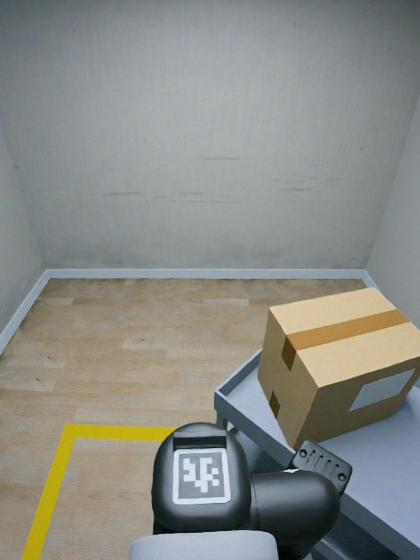

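Emit:
move(
  blocking=false,
  r2={"joints": {"arm_m": 0.36}},
  cameras=[],
)

Emit:
wait(
  seconds=4,
  cameras=["r2_head_camera", "r2_wrist_camera"],
)

Scene clock: 3470.23 s.
move: r2 moving
r1.base_odometry: x=-1.877 y=+1.625 heading=+2.898
r1.turned_by_wheels: +0.000
r1.turned_by_imu: +0.000
r1.base_tilt: forward=-1.6 right=+1.4
r1.lidar_m: 4.58 2.74 1.99 1.93 1.68 0.25 0.41 1.53 1.69 2.81 2.93 3.96
r1.base_status: not commanded
r1.joint_positions: lift_m=+0.127 arm_m=+0.000 wrist_yaw_rad=+3.092 wrist_pitch_rad=+0.002 wrist_roll_rad=+0.000 gripper_m=+0.056
r1.joint_status: not commanded
r1.measured_speeds: translate_m=+0.000 strafe_m=+0.000 rotate_rad=+0.000 lift_m=+0.000 arm_m=+0.000 wrist_yaw_rad=+0.000 wrist_pitch_rad=+0.000 wrist_roll_rad=+0.000
r1.motor_effort: lift_m=+20(20) arm_m=+4(4) wheel_0=-5(6) wheel_1=+4(4) wheel_2=+3(3)
r1.servo_current: wrist_yaw_rad=46(72) wrist_pitch_rad=39(46) wrist_roll_rad=26(52) gripper_m=39(46)
r1.contact_limits: strafe_m 0.7
r1.hand_pose: x=-0.1128 y=+0.1017 z=+0.3046 quat_wxyz=(+0.025, -0.001, +0.000, +1.000) (m; r1's base frame)
r1.wrist_depth_mm: 136 138 - 294 - - - / 108 138 - 297 - - - / 112 139 243 296 - - - / 133 150 - 296 - - - / 1983 - - 296 - - - / 1182 1229 195 296 189 1160 1138 / 842 768 759 155 750 778 820
r2.base_odometry: x=-3.067 y=-5.104 heading=+2.619
r2.turned_by_wheels: +0.000
r2.turned_by_imu: +0.000
r2.base_tilt: forward=-0.7 right=+0.0
r2.lidar_m: 0.49 1.96 1.45 1.40 1.48 2.08 2.49 1.90 1.53 0.46 0.38 0.39
r2.base_status: not commanded
r2.joint_positions: lift_m=+1.080 arm_m=+0.051 wrist_yaw_rad=-0.003 wrist_pitch_rad=+1.567 wrist_roll_rad=+0.738 gripper_m=+0.100
r2.joint_status: arm_m moving
r2.measured_speeds: translate_m=+0.000 strafe_m=+0.000 rotate_rad=+0.000 lift_m=+0.000 arm_m=+0.195 wrist_yaw_rad=+0.000 wrist_pitch_rad=+0.000 wrist_roll_rad=+0.000
r2.motor_effort: lift_m=+21(21) arm_m=+4(9) wheel_0=+3(3) wheel_1=+2(2) wheel_2=-2(2)
r2.servo_current: wrist_yaw_rad=46(52) wrist_pitch_rad=46(46) wrist_roll_rad=46(52) gripper_m=52(52)
r2.hand_pose: x=+0.2222 y=-0.0874 z=+0.9696 quat_wxyz=(+0.660, +0.256, +0.658, -0.256) (m; r2's base frame)
r2.wrist_depth_mm: 418 345 364 357 342 330 - / 1182 1182 - - - 525 492 / 1182 1205 1160 1160 1160 1205 1182 / 1205 1205 1205 1182 1182 1182 1182 / 1205 1182 1182 - 1205 1182 1205 / 1182 1182 197 - 189 1205 1160 / 1229 1205 1205 - 1205 1182 1182
pictures: none
No camera images: "cameras" was empty.

Scene clock: 3471.93 s.
earlier move: r2 done
r1.base_odometry: x=-1.877 y=+1.625 heading=+2.898
r1.turned_by_wheels: +0.000
r1.turned_by_imu: +0.000
r1.base_tilt: forward=-1.6 right=+1.3
r1.lidar_m: 4.62 2.75 2.01 1.91 1.71 0.25 0.38 1.54 1.72 2.80 2.91 3.94
r1.base_status: not commanded
r1.joint_positions: lift_m=+0.127 arm_m=+0.000 wrist_yaw_rad=+3.092 wrist_pitch_rad=+0.002 wrist_roll_rad=+0.000 gripper_m=+0.056
r1.joint_status: not commanded
r1.measured_speeds: translate_m=+0.000 strafe_m=+0.000 rotate_rad=+0.000 lift_m=+0.000 arm_m=+0.000 wrist_yaw_rad=+0.000 wrist_pitch_rad=+0.000 wrist_roll_rad=+0.000
r1.motor_effort: lift_m=+20(20) arm_m=+4(4) wheel_0=-6(6) wheel_1=+4(4) wheel_2=+3(3)
r1.servo_current: wrist_yaw_rad=59(72) wrist_pitch_rad=39(52) wrist_roll_rad=52(65) gripper_m=39(46)
r1.contact_limits: strafe_m 0.7
r1.hand_pose: x=-0.1128 y=+0.1017 z=+0.3046 quat_wxyz=(+0.025, -0.001, +0.000, +1.000) (m; r1's base frame)
r1.wrist_depth_mm: 136 138 - 294 - - - / 108 138 - 294 - - - / 112 139 242 296 - - - / 133 150 - 294 - - - / 1983 - - 297 - - - / 1205 1229 195 297 189 1138 1118 / 831 759 750 155 741 778 809
r2.base_odometry: x=-3.067 y=-5.104 heading=+2.619
r2.turned_by_wheels: +0.000
r2.turned_by_imu: +0.000
r2.base_tilt: forward=-0.7 right=+0.1
r2.lidar_m: 0.47 1.95 1.46 1.38 1.49 2.09 2.50 1.88 1.52 0.47 0.38 0.40
r2.base_status: not commanded
r2.joint_positions: lift_m=+1.080 arm_m=+0.360 wrist_yaw_rad=-0.003 wrist_pitch_rad=+1.567 wrist_roll_rad=+0.738 gripper_m=+0.100
r2.joint_status: all done
r2.measured_speeds: translate_m=+0.000 strafe_m=+0.000 rotate_rad=+0.000 lift_m=+0.000 arm_m=+0.000 wrist_yaw_rad=+0.000 wrist_pitch_rad=+0.000 wrist_roll_rad=+0.000
r2.motor_effort: lift_m=+21(21) arm_m=+7(12) wheel_0=+3(3) wheel_1=+2(2) wheel_2=-2(2)
r2.servo_current: wrist_yaw_rad=46(59) wrist_pitch_rad=39(46) wrist_roll_rad=46(59) gripper_m=52(65)
r2.hand_pose: x=+0.5315 y=-0.0874 z=+0.9696 quat_wxyz=(+0.660, +0.256, +0.658, -0.256) (m; r2's base frame)
r2.wrist_depth_mm: 1182 1182 1182 158 121 120 - / 1205 1205 1160 236 146 121 - / 1205 1205 1182 353 227 141 - / 1205 1182 1182 - 340 213 161 / 1205 1205 1205 359 330 343 231 / 1229 1182 196 1182 187 1182 1182 / 1229 1205 1205 - - - 1160
wait: 1.70 of 4 s (r2 has come to rest)
pictures: r2_head_camera, r2_wrist_camera
Images, in order (width x height): r2_head_camera 420x560, r2_wrist_camera 616x392.

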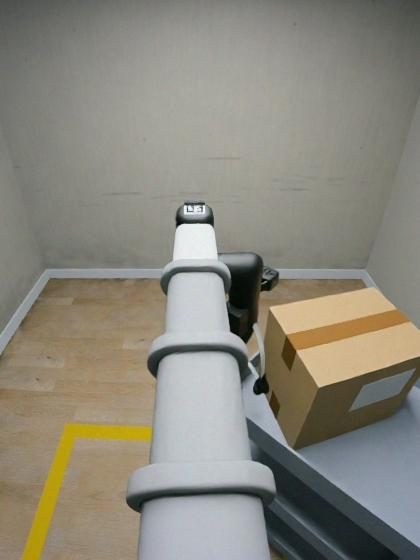

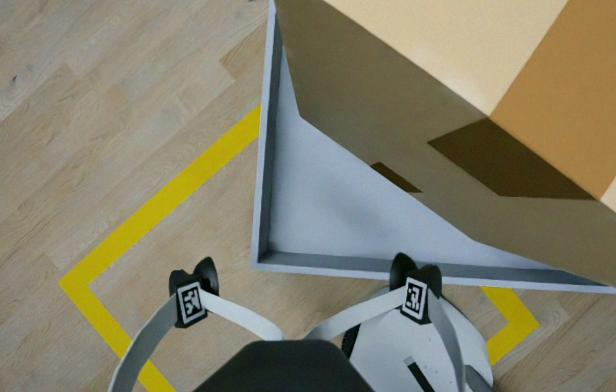

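Emit:
move(
  blocking=false,
  r2={"joints": {"wrist_roll_rad": 3.88, "gripper_m": 0.08}},
  cameras=[],
)

Emit:
wait(
  seconds=4,
  cameras=["r2_wrist_camera"],
)

Scene clock: 3507.07 s.
move: r2 moving
r1.base_odometry: x=-1.877 y=+1.625 heading=+2.898
r1.turned_by_wheels: +0.000
r1.turned_by_imu: +0.000
r1.base_tilt: forward=-1.5 right=+1.3
r1.lidar_m: 4.59 2.77 2.00 1.91 1.69 0.25 0.38 1.53 1.70 2.82 2.91 3.95
r1.base_status: not commanded
r1.joint_positions: lift_m=+0.127 arm_m=+0.000 wrist_yaw_rad=+3.092 wrist_pitch_rad=+0.002 wrist_roll_rad=+0.000 gripper_m=+0.056
r1.joint_status: not commanded
r1.measured_speeds: translate_m=+0.000 strafe_m=+0.000 rotate_rad=+0.000 lift_m=+0.000 arm_m=+0.000 wrist_yaw_rad=+0.000 wrist_pitch_rad=+0.000 wrist_roll_rad=+0.000
r1.motor_effort: lift_m=+20(20) arm_m=+4(4) wheel_0=-5(6) wheel_1=+4(4) wheel_2=+3(3)
r1.servo_current: wrist_yaw_rad=52(65) wrist_pitch_rad=39(52) wrist_roll_rad=46(59) gripper_m=52(52)
r1.contact_limits: strafe_m 0.7
r1.hand_pose: x=-0.1128 y=+0.1017 z=+0.3046 quat_wxyz=(+0.025, -0.001, +0.000, +1.000) (m; r1's base frame)
r1.wrist_depth_mm: 136 138 - 294 - - - / 108 138 - 294 - - - / 112 138 243 294 - - - / 133 150 - 296 - - - / 1921 - - 296 - - - / 1182 1205 194 296 189 1138 1138 / 842 750 750 155 732 768 820
r2.base_odometry: x=-3.067 y=-5.104 heading=+2.619
r2.turned_by_wheels: +0.000
r2.turned_by_imu: +0.000
r2.base_tilt: forward=-0.7 right=+0.1
r2.lidar_m: 0.47 1.92 1.43 1.41 1.48 2.09 2.48 1.91 1.54 0.47 0.38 0.39
r2.base_status: not commanded
r2.joint_positions: lift_m=+1.080 arm_m=+0.360 wrist_yaw_rad=-0.003 wrist_pitch_rad=+1.567 wrist_roll_rad=+1.329 gripper_m=+0.085
r2.joint_status: wrist_roll_rad moving; gripper_m moving
r2.measured_speeds: translate_m=+0.000 strafe_m=+0.000 rotate_rad=+0.000 lift_m=+0.000 arm_m=+0.000 wrist_yaw_rad=+0.000 wrist_pitch_rad=+0.000 wrist_roll_rad=+1.820
r2.motor_effort: lift_m=+21(21) arm_m=+7(7) wheel_0=+2(3) wheel_1=+2(2) wheel_2=-1(2)
r2.servo_current: wrist_yaw_rad=46(52) wrist_pitch_rad=39(46) wrist_roll_rad=72(78) gripper_m=91(111)
r2.hand_pose: x=+0.5315 y=-0.0874 z=+0.9696 quat_wxyz=(+0.557, +0.438, +0.555, -0.436) (m; r2's base frame)
r2.wrist_depth_mm: 1205 123 123 122 - 121 - / 1205 1182 173 167 154 153 - / 1182 1205 330 286 291 260 329 / 1205 1205 1182 - 377 1160 1182 / 1205 1182 1205 370 1182 - 1182 / 1182 1182 193 1205 190 - 1182 / 1205 1205 1205 - 1182 - 1182
pictures: none
No camera images: "cameras" was empty.

Scene clock: 3508.93 s.
earlier move: r2 done
r1.base_odometry: x=-1.877 y=+1.625 heading=+2.898
r1.turned_by_wheels: +0.000
r1.turned_by_imu: +0.000
r1.base_tilt: forward=-1.6 right=+1.3
r1.lidar_m: 4.59 2.76 2.00 1.92 1.69 0.25 0.40 1.50 1.69 2.80 2.91 3.92
r1.base_status: not commanded
r1.joint_positions: lift_m=+0.127 arm_m=+0.000 wrist_yaw_rad=+3.092 wrist_pitch_rad=+0.002 wrist_roll_rad=+0.000 gripper_m=+0.056
r1.joint_status: not commanded
r1.measured_speeds: translate_m=+0.000 strafe_m=+0.000 rotate_rad=+0.000 lift_m=+0.000 arm_m=+0.000 wrist_yaw_rad=+0.000 wrist_pitch_rad=+0.000 wrist_roll_rad=+0.000
r1.motor_effort: lift_m=+20(20) arm_m=+4(4) wheel_0=-5(6) wheel_1=+3(4) wheel_2=+3(3)
r1.servo_current: wrist_yaw_rad=52(72) wrist_pitch_rad=39(52) wrist_roll_rad=52(65) gripper_m=39(52)
r1.contact_limits: strafe_m 0.7
r1.hand_pose: x=-0.1128 y=+0.1017 z=+0.3046 quat_wxyz=(+0.025, -0.001, +0.000, +1.000) (m; r1's base frame)
r1.wrist_depth_mm: 136 138 - 293 - - - / 108 138 - 294 - - - / 112 139 244 294 - - - / 133 150 - 296 - - - / 1921 - - 297 - - - / 1160 1182 195 296 189 1160 1118 / 854 759 759 156 741 768 809
r2.base_odometry: x=-3.067 y=-5.104 heading=+2.619
r2.turned_by_wheels: +0.000
r2.turned_by_imu: +0.000
r2.base_tilt: forward=-0.7 right=+0.1
r2.lidar_m: 0.50 1.96 1.45 1.41 1.50 2.11 2.49 1.92 1.54 0.45 0.39 0.39
r2.base_status: not commanded
r2.joint_positions: lift_m=+1.080 arm_m=+0.360 wrist_yaw_rad=-0.003 wrist_pitch_rad=+1.567 wrist_roll_rad=+3.878 gripper_m=+0.080
r2.joint_status: all done
r2.measured_speeds: translate_m=+0.000 strafe_m=+0.000 rotate_rad=+0.000 lift_m=+0.000 arm_m=+0.000 wrist_yaw_rad=+0.000 wrist_pitch_rad=+0.000 wrist_roll_rad=+0.000
r2.motor_effort: lift_m=+21(21) arm_m=+7(7) wheel_0=+2(3) wheel_1=+2(2) wheel_2=-2(2)
r2.servo_current: wrist_yaw_rad=46(59) wrist_pitch_rad=39(52) wrist_roll_rad=52(104) gripper_m=52(111)
r2.hand_pose: x=+0.5315 y=-0.0874 z=+0.9696 quat_wxyz=(-0.256, +0.661, -0.255, -0.658) (m; r2's base frame)
r2.wrist_depth_mm: 1205 1205 - 1182 1182 1160 1160 / 1229 1182 - 1182 1205 1160 1160 / 1205 1205 1182 1160 1182 1160 1160 / 1205 1229 1205 1205 1160 1160 1160 / - 343 334 332 1160 1160 1138 / 221 270 194 - 187 1160 1160 / 190 215 282 - 1182 1182 1138
wait: 1.87 of 4 s (r2 has come to rest)
pictures: r2_wrist_camera
Images, in order (width x height): r2_wrist_camera 616x392.

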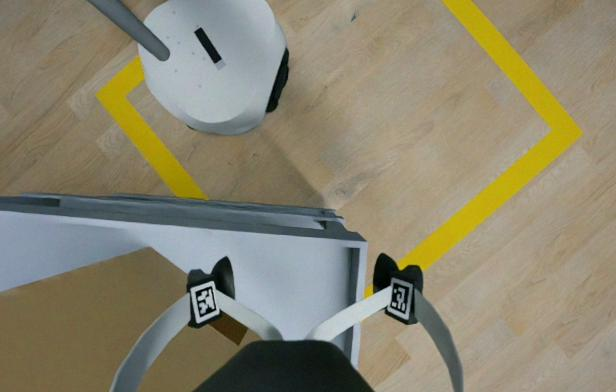

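Emit:
move(
  blocking=false,
  r2={"joints": {"arm_m": 0.409}, "pace": "slow"},
  cameras=[],
)

Emit:
wait(
  seconds=4,
  cameras=["r2_wrist_camera"],
)

Scene clock: 3554.87 s.
move: r2 moving
r1.base_odometry: x=-1.877 y=+1.625 heading=+2.898
r1.turned_by_wheels: +0.000
r1.turned_by_imu: +0.000
r1.base_tilt: forward=-1.6 right=+1.3
r1.lidar_m: 4.60 2.73 1.98 1.91 1.68 0.25 0.39 1.52 1.70 2.81 2.93 3.92
r1.base_status: not commanded
r1.joint_positions: lift_m=+0.127 arm_m=+0.000 wrist_yaw_rad=+3.092 wrist_pitch_rad=+0.002 wrist_roll_rad=+0.000 gripper_m=+0.056
r1.joint_status: not commanded
r1.measured_speeds: translate_m=+0.000 strafe_m=+0.000 rotate_rad=+0.000 lift_m=+0.000 arm_m=+0.000 wrist_yaw_rad=+0.000 wrist_pitch_rad=+0.000 wrist_roll_rad=+0.000
r1.motor_effort: lift_m=+20(20) arm_m=+4(4) wheel_0=-5(6) wheel_1=+4(4) wheel_2=+3(3)
r1.servo_current: wrist_yaw_rad=39(59) wrist_pitch_rad=39(46) wrist_roll_rad=46(59) gripper_m=46(46)
r1.contact_limits: strafe_m 0.7
r1.hand_pose: x=-0.1128 y=+0.1017 z=+0.3046 quat_wxyz=(+0.025, -0.001, +0.000, +1.000) (m; r1's base frame)
r1.wrist_depth_mm: 136 138 - 294 - - - / 108 138 - 294 - - - / 112 138 244 296 - - - / 133 150 - 296 - - - / 1983 - - 296 - - - / 1205 1205 194 294 189 1138 1118 / 842 750 750 155 750 768 820
r2.base_odometry: x=-3.067 y=-5.104 heading=+2.619
r2.turned_by_wheels: +0.000
r2.turned_by_imu: +0.000
r2.base_tilt: forward=-0.7 right=+0.1
r2.lidar_m: 0.49 1.92 1.45 1.41 1.45 2.10 2.50 1.95 1.55 0.46 0.39 0.40
r2.base_status: not commanded
r2.joint_positions: lift_m=+1.080 arm_m=+0.372 wrist_yaw_rad=-0.003 wrist_pitch_rad=+1.567 wrist_roll_rad=+3.878 gripper_m=+0.080
r2.joint_status: arm_m moving
r2.measured_speeds: translate_m=+0.000 strafe_m=+0.000 rotate_rad=+0.000 lift_m=+0.000 arm_m=+0.049 wrist_yaw_rad=+0.000 wrist_pitch_rad=+0.000 wrist_roll_rad=+0.000
r2.motor_effort: lift_m=+21(21) arm_m=+8(12) wheel_0=+3(3) wheel_1=+2(2) wheel_2=-2(2)
r2.servo_current: wrist_yaw_rad=39(59) wrist_pitch_rad=39(46) wrist_roll_rad=46(59) gripper_m=59(59)
r2.hand_pose: x=+0.5442 y=-0.0874 z=+0.9696 quat_wxyz=(-0.256, +0.661, -0.255, -0.658) (m; r2's base frame)
r2.wrist_depth_mm: 1205 1229 - 1182 1182 1160 1138 / 1205 1229 - 1182 1182 1160 1160 / 1229 1182 1205 1182 1160 1160 1160 / 1205 1229 1205 1205 1160 1160 1160 / 262 342 - 334 1182 1160 1182 / 221 266 195 - 187 1160 1160 / 188 212 273 - 1160 1160 1138
pictures: none
No camera images: "cameras" was empty.

Scene clock: 3556.07 s.
earlier move: r2 done
r1.base_odometry: x=-1.877 y=+1.625 heading=+2.898
r1.turned_by_wheels: +0.000
r1.turned_by_imu: +0.000
r1.base_tilt: forward=-1.6 right=+1.3
r1.lidar_m: 4.59 2.77 2.00 1.91 1.69 0.25 0.39 1.49 1.71 2.81 2.91 3.93
r1.base_status: not commanded
r1.joint_positions: lift_m=+0.127 arm_m=+0.000 wrist_yaw_rad=+3.092 wrist_pitch_rad=+0.002 wrist_roll_rad=+0.000 gripper_m=+0.056
r1.joint_status: not commanded
r1.measured_speeds: translate_m=+0.000 strafe_m=+0.000 rotate_rad=+0.000 lift_m=+0.000 arm_m=+0.000 wrist_yaw_rad=+0.000 wrist_pitch_rad=+0.000 wrist_roll_rad=+0.000
r1.motor_effort: lift_m=+20(20) arm_m=+4(4) wheel_0=-5(6) wheel_1=+4(4) wheel_2=+3(3)
r1.servo_current: wrist_yaw_rad=52(65) wrist_pitch_rad=39(52) wrist_roll_rad=52(65) gripper_m=39(52)
r1.contact_limits: strafe_m 0.7
r1.hand_pose: x=-0.1128 y=+0.1017 z=+0.3046 quat_wxyz=(+0.025, -0.001, +0.000, +1.000) (m; r1's base frame)
r1.wrist_depth_mm: 136 138 - 294 - - - / 108 138 - 294 - - - / 112 138 243 296 - - - / 133 150 - 294 - - - / 1921 - - 297 - - - / 1182 1205 195 296 189 1138 1118 / 842 750 750 155 741 778 831
r2.base_odometry: x=-3.067 y=-5.104 heading=+2.619
r2.turned_by_wheels: +0.000
r2.turned_by_imu: +0.000
r2.base_tilt: forward=-0.6 right=+0.1
r2.lidar_m: 0.48 1.93 1.45 1.40 1.48 2.13 2.48 1.95 1.56 0.46 0.39 0.38
r2.base_status: not commanded
r2.joint_positions: lift_m=+1.080 arm_m=+0.409 wrist_yaw_rad=-0.003 wrist_pitch_rad=+1.567 wrist_roll_rad=+3.878 gripper_m=+0.080
r2.joint_status: all done
r2.measured_speeds: translate_m=+0.000 strafe_m=+0.000 rotate_rad=+0.000 lift_m=+0.000 arm_m=+0.000 wrist_yaw_rad=+0.000 wrist_pitch_rad=+0.000 wrist_roll_rad=+0.000
r2.motor_effort: lift_m=+21(21) arm_m=+8(12) wheel_0=+2(3) wheel_1=+2(2) wheel_2=-2(2)
r2.servo_current: wrist_yaw_rad=59(65) wrist_pitch_rad=39(46) wrist_roll_rad=39(59) gripper_m=52(59)
r2.hand_pose: x=+0.5805 y=-0.0874 z=+0.9696 quat_wxyz=(-0.256, +0.661, -0.255, -0.658) (m; r2's base frame)
r2.wrist_depth_mm: 1205 1229 - 1182 1182 1182 1182 / 1229 1205 - 1205 1182 1182 1138 / 1182 1229 1205 1182 1160 1182 1182 / 1229 661 1205 1160 1160 1182 1160 / 255 338 - 1182 1160 1160 1138 / 210 252 195 329 187 1182 1160 / 178 200 260 - 1182 1182 1160
wait: 1.20 of 4 s (r2 has come to rest)
pictures: r2_wrist_camera
Images, in order (width x height): r2_wrist_camera 616x392.

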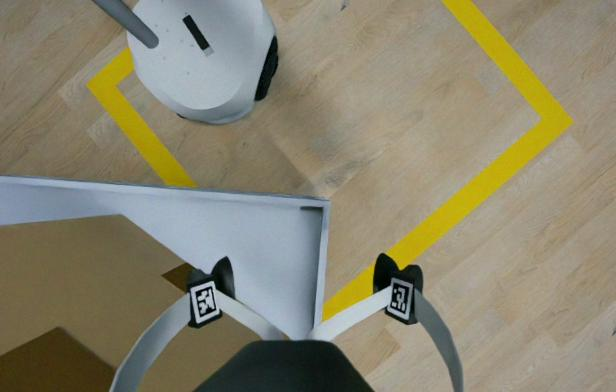

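Emit:
move(
  blocking=false,
  r2={"joints": {"arm_m": 0.420, "lift_m": 0.99}, "pace": "slow", "contact_limits": {"lift_m": 0.2}},
  cameras=[],
)

Emit:
wait(
  seconds=4,
  cameras=["r2_wrist_camera"],
)

Scene clock: 3574.53 s.
move: r2 moving
r1.base_odometry: x=-1.877 y=+1.625 heading=+2.898
r1.turned_by_wheels: +0.000
r1.turned_by_imu: +0.000
r1.base_tilt: forward=-1.6 right=+1.2
r1.lidar_m: 4.61 2.75 1.99 1.90 1.67 0.25 0.36 1.51 1.72 2.81 2.94 3.95
r1.base_status: not commanded
r1.joint_positions: lift_m=+0.127 arm_m=+0.000 wrist_yaw_rad=+3.092 wrist_pitch_rad=+0.002 wrist_roll_rad=+0.000 gripper_m=+0.056
r1.joint_status: not commanded
r1.measured_speeds: translate_m=+0.000 strafe_m=+0.000 rotate_rad=+0.000 lift_m=+0.000 arm_m=+0.000 wrist_yaw_rad=+0.000 wrist_pitch_rad=+0.000 wrist_roll_rad=+0.000
r1.motor_effort: lift_m=+20(20) arm_m=+4(4) wheel_0=-5(6) wheel_1=+4(4) wheel_2=+3(3)
r1.servo_current: wrist_yaw_rad=72(72) wrist_pitch_rad=33(52) wrist_roll_rad=39(65) gripper_m=46(46)
r1.contact_limits: strafe_m 0.7
r1.hand_pose: x=-0.1128 y=+0.1017 z=+0.3046 quat_wxyz=(+0.025, -0.001, +0.000, +1.000) (m; r1's base frame)
r1.wrist_depth_mm: 135 138 - 294 - - - / 108 138 - 294 - - - / 112 138 244 296 - - - / 133 150 - 296 - - - / 1921 - - 296 - - - / 1182 1205 195 297 189 1138 1118 / 854 759 759 155 741 778 809
r2.base_odometry: x=-3.067 y=-5.104 heading=+2.619
r2.turned_by_wheels: +0.000
r2.turned_by_imu: +0.000
r2.base_tilt: forward=-0.7 right=+0.1
r2.lidar_m: 0.46 1.94 1.44 1.39 1.45 2.07 2.49 1.92 1.52 0.47 0.39 0.39
r2.base_status: not commanded
r2.joint_positions: lift_m=+1.055 arm_m=+0.419 wrist_yaw_rad=-0.003 wrist_pitch_rad=+1.567 wrist_roll_rad=+3.878 gripper_m=+0.080
r2.joint_status: lift_m moving; arm_m moving
r2.measured_speeds: translate_m=+0.000 strafe_m=+0.000 rotate_rad=+0.000 lift_m=-0.097 arm_m=+0.018 wrist_yaw_rad=+0.000 wrist_pitch_rad=+0.000 wrist_roll_rad=+0.000
r2.motor_effort: lift_m=+13(21) arm_m=+5(12) wheel_0=+2(2) wheel_1=+2(2) wheel_2=-2(2)
r2.servo_current: wrist_yaw_rad=39(59) wrist_pitch_rad=39(46) wrist_roll_rad=59(59) gripper_m=52(59)
r2.contact_limits: lift_m 0.2
r2.hand_pose: x=+0.5902 y=-0.0874 z=+0.9449 quat_wxyz=(-0.256, +0.661, -0.255, -0.658) (m; r2's base frame)
r2.wrist_depth_mm: 1182 1205 - 1182 1160 1138 1118 / 1205 1182 - 1138 1138 1160 1138 / 1205 1182 1182 1182 1182 1118 1138 / 319 387 1160 1160 1138 1138 1118 / 253 329 - 1160 1118 1138 1138 / 206 249 194 309 187 1138 1138 / 176 198 260 - 1160 1138 1138
pictures: none
No camera images: "cameras" was empty.

Scene clock: 3575.67 s.
earlier move: r2 done
r1.base_odometry: x=-1.877 y=+1.625 heading=+2.898
r1.turned_by_wheels: +0.000
r1.turned_by_imu: +0.000
r1.base_tilt: forward=-1.5 right=+1.3
r1.lidar_m: 4.60 2.78 2.00 1.92 1.70 0.25 0.40 1.51 1.70 2.81 2.91 3.95
r1.base_status: not commanded
r1.joint_positions: lift_m=+0.127 arm_m=+0.000 wrist_yaw_rad=+3.092 wrist_pitch_rad=+0.002 wrist_roll_rad=+0.000 gripper_m=+0.056
r1.joint_status: not commanded
r1.measured_speeds: translate_m=+0.000 strafe_m=+0.000 rotate_rad=+0.000 lift_m=+0.000 arm_m=+0.000 wrist_yaw_rad=+0.000 wrist_pitch_rad=+0.000 wrist_roll_rad=+0.000
r1.motor_effort: lift_m=+20(20) arm_m=+4(5) wheel_0=-5(6) wheel_1=+4(4) wheel_2=+3(3)
r1.servo_current: wrist_yaw_rad=46(72) wrist_pitch_rad=39(52) wrist_roll_rad=26(65) gripper_m=39(46)
r1.contact_limits: strafe_m 0.7
r1.hand_pose: x=-0.1128 y=+0.1017 z=+0.3046 quat_wxyz=(+0.025, -0.001, +0.000, +1.000) (m; r1's base frame)
r1.wrist_depth_mm: 136 138 - 293 - - - / 108 138 - 296 - - - / 112 138 244 294 - - - / 133 150 - 294 - - - / 1983 - - 297 - - - / 1205 1182 194 297 189 1160 1118 / 854 750 750 155 750 768 820
r2.base_odometry: x=-3.067 y=-5.104 heading=+2.619
r2.turned_by_wheels: +0.000
r2.turned_by_imu: +0.000
r2.base_tilt: forward=-0.6 right=+0.0
r2.lidar_m: 0.48 1.95 1.44 1.41 1.46 2.10 2.50 1.92 1.53 0.44 0.38 0.38
r2.base_status: not commanded
r2.joint_positions: lift_m=+0.990 arm_m=+0.420 wrist_yaw_rad=-0.003 wrist_pitch_rad=+1.567 wrist_roll_rad=+3.878 gripper_m=+0.080
r2.joint_status: all done
r2.measured_speeds: translate_m=+0.000 strafe_m=+0.000 rotate_rad=+0.000 lift_m=+0.000 arm_m=+0.000 wrist_yaw_rad=+0.000 wrist_pitch_rad=+0.000 wrist_roll_rad=+0.000
r2.motor_effort: lift_m=+14(21) arm_m=+7(12) wheel_0=+2(3) wheel_1=+2(2) wheel_2=-2(2)
r2.servo_current: wrist_yaw_rad=39(59) wrist_pitch_rad=39(46) wrist_roll_rad=39(59) gripper_m=65(65)
r2.contact_limits: lift_m 0.2
r2.hand_pose: x=+0.5915 y=-0.0874 z=+0.8801 quat_wxyz=(-0.256, +0.661, -0.255, -0.658) (m; r2's base frame)
r2.wrist_depth_mm: 1118 904 - 1078 1078 1098 1060 / 1118 1098 - 1098 1078 1078 1060 / 1118 1138 1118 1098 1078 1098 1060 / 263 1118 1118 1078 1098 1078 1078 / 251 307 - 1078 1098 1078 1078 / 206 248 191 242 187 1098 1060 / 180 198 259 - 1098 1078 1060
wait: 1.13 of 4 s (r2 has come to rest)
pictures: r2_wrist_camera
Images, in order (width x height): r2_wrist_camera 616x392.

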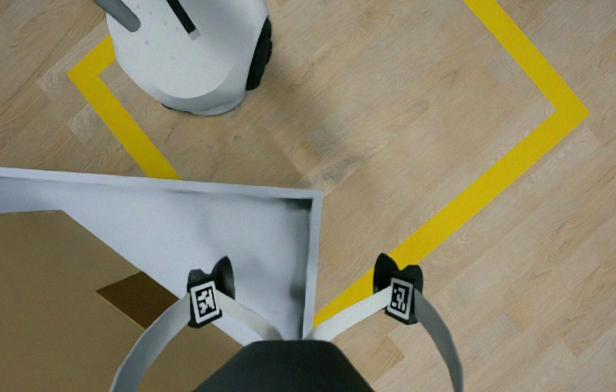

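Emit:
move(
  blocking=false,
  r2={"joints": {"lift_m": 0.945}, "pace": "slow", "contact_limits": {"lift_m": 0.15}},
  cameras=[],
)

Emit:
wait(
  seconds=4,
  cameras=["r2_wrist_camera"],
)

Scene clock: 3582.47 s.
move: r2 moving
r1.base_odometry: x=-1.877 y=+1.625 heading=+2.898
r1.turned_by_wheels: +0.000
r1.turned_by_imu: +0.000
r1.base_tilt: forward=-1.6 right=+1.3
r1.lidar_m: 4.60 2.77 2.00 1.91 1.68 0.25 0.36 1.54 1.70 2.80 2.90 3.94
r1.base_status: not commanded
r1.joint_positions: lift_m=+0.127 arm_m=+0.000 wrist_yaw_rad=+3.092 wrist_pitch_rad=+0.002 wrist_roll_rad=+0.000 gripper_m=+0.056
r1.joint_status: not commanded
r1.measured_speeds: translate_m=+0.000 strafe_m=+0.000 rotate_rad=+0.000 lift_m=+0.000 arm_m=+0.000 wrist_yaw_rad=+0.000 wrist_pitch_rad=+0.000 wrist_roll_rad=+0.000
r1.motor_effort: lift_m=+20(20) arm_m=+4(4) wheel_0=-5(6) wheel_1=+4(4) wheel_2=+3(3)
r1.servo_current: wrist_yaw_rad=46(59) wrist_pitch_rad=46(46) wrist_roll_rad=33(65) gripper_m=46(46)
r1.contact_limits: strafe_m 0.7
r1.hand_pose: x=-0.1128 y=+0.1017 z=+0.3046 quat_wxyz=(+0.025, -0.001, +0.000, +1.000) (m; r1's base frame)
r1.wrist_depth_mm: 135 138 - 293 - - - / 108 138 - 296 - - - / 112 138 244 296 - - - / 133 150 - 297 - - - / - - - 296 - - - / 1205 1182 194 296 189 1160 1118 / 854 750 750 156 741 768 798
r2.base_odometry: x=-3.067 y=-5.104 heading=+2.619
r2.turned_by_wheels: +0.000
r2.turned_by_imu: +0.000
r2.base_tilt: forward=-0.7 right=+0.1
r2.lidar_m: 0.49 1.93 1.43 1.39 1.52 2.08 2.49 1.92 1.52 0.47 0.38 0.40
r2.base_status: not commanded
r2.joint_positions: lift_m=+0.965 arm_m=+0.420 wrist_yaw_rad=-0.003 wrist_pitch_rad=+1.567 wrist_roll_rad=+3.878 gripper_m=+0.080
r2.joint_status: lift_m moving
r2.measured_speeds: translate_m=+0.000 strafe_m=+0.000 rotate_rad=+0.000 lift_m=-0.092 arm_m=+0.000 wrist_yaw_rad=+0.000 wrist_pitch_rad=+0.000 wrist_roll_rad=+0.000
r2.motor_effort: lift_m=+13(17) arm_m=+7(8) wheel_0=+2(3) wheel_1=+2(2) wheel_2=-2(2)
r2.servo_current: wrist_yaw_rad=46(59) wrist_pitch_rad=33(46) wrist_roll_rad=59(59) gripper_m=52(59)
r2.contact_limits: lift_m 0.15
r2.hand_pose: x=+0.5915 y=-0.0874 z=+0.8550 quat_wxyz=(-0.256, +0.661, -0.255, -0.658) (m; r2's base frame)
r2.wrist_depth_mm: 1098 - - 1078 1060 1060 1060 / 1078 1098 1078 1098 1042 1042 1025 / 1098 1098 1060 1118 1042 1042 1042 / 224 223 1078 1060 1078 1060 1042 / 249 291 - - 1078 1060 1060 / 206 246 190 219 187 1078 1042 / 180 198 257 - 1078 1060 1060
pictures: none
No camera images: "cameras" was empty.

Scene clock: 3583.20 s.
earlier move: r2 done
r1.base_odometry: x=-1.877 y=+1.625 heading=+2.898
r1.turned_by_wheels: +0.000
r1.turned_by_imu: +0.000
r1.base_tilt: forward=-1.6 right=+1.3
r1.lidar_m: 4.60 2.74 1.99 1.92 1.70 0.25 0.38 1.52 1.70 2.82 2.92 3.93
r1.base_status: not commanded
r1.joint_positions: lift_m=+0.127 arm_m=+0.000 wrist_yaw_rad=+3.092 wrist_pitch_rad=+0.002 wrist_roll_rad=+0.000 gripper_m=+0.056
r1.joint_status: not commanded
r1.measured_speeds: translate_m=+0.000 strafe_m=+0.000 rotate_rad=+0.000 lift_m=+0.000 arm_m=+0.000 wrist_yaw_rad=+0.000 wrist_pitch_rad=+0.000 wrist_roll_rad=+0.000
r1.motor_effort: lift_m=+20(20) arm_m=+4(4) wheel_0=-5(6) wheel_1=+4(4) wheel_2=+3(3)
r1.servo_current: wrist_yaw_rad=33(59) wrist_pitch_rad=33(46) wrist_roll_rad=39(65) gripper_m=39(46)
r1.contact_limits: strafe_m 0.7
r1.hand_pose: x=-0.1128 y=+0.1017 z=+0.3046 quat_wxyz=(+0.025, -0.001, +0.000, +1.000) (m; r1's base frame)
r1.wrist_depth_mm: 136 138 - 293 - - - / 108 138 - 296 - - - / 112 139 244 296 - - - / 134 150 - 296 - - - / 1983 - - 296 - - - / 1182 1205 195 296 189 1160 1118 / 854 759 750 156 750 788 820
r2.base_odometry: x=-3.067 y=-5.104 heading=+2.619
r2.turned_by_wheels: +0.000
r2.turned_by_imu: +0.000
r2.base_tilt: forward=-0.6 right=+0.0
r2.lidar_m: 0.50 1.94 1.45 1.38 1.47 2.12 2.49 1.93 1.53 0.44 0.39 0.40
r2.base_status: not commanded
r2.joint_positions: lift_m=+0.945 arm_m=+0.420 wrist_yaw_rad=-0.003 wrist_pitch_rad=+1.567 wrist_roll_rad=+3.878 gripper_m=+0.080
r2.joint_status: all done
r2.measured_speeds: translate_m=+0.000 strafe_m=+0.000 rotate_rad=+0.000 lift_m=+0.000 arm_m=+0.000 wrist_yaw_rad=+0.000 wrist_pitch_rad=+0.000 wrist_roll_rad=+0.000
r2.motor_effort: lift_m=+14(17) arm_m=+7(8) wheel_0=+2(3) wheel_1=+2(2) wheel_2=-1(2)
r2.servo_current: wrist_yaw_rad=52(59) wrist_pitch_rad=39(46) wrist_roll_rad=46(59) gripper_m=52(59)
r2.contact_limits: lift_m 0.15
r2.hand_pose: x=+0.5915 y=-0.0874 z=+0.8351 quat_wxyz=(-0.256, +0.661, -0.255, -0.658) (m; r2's base frame)
r2.wrist_depth_mm: 1078 - - 1060 1042 1042 1025 / 1098 1078 1042 1042 1025 1042 1042 / 1078 1060 1078 1042 1060 1042 1025 / - 200 1042 1060 1060 1060 1025 / 248 - - - 1078 1025 1042 / 205 240 189 - 187 1025 1025 / 180 198 248 - 1042 1042 1025
wait: 0.73 of 4 s (r2 has come to rest)
pictures: r2_wrist_camera
Images, in order (width x height): r2_wrist_camera 616x392.

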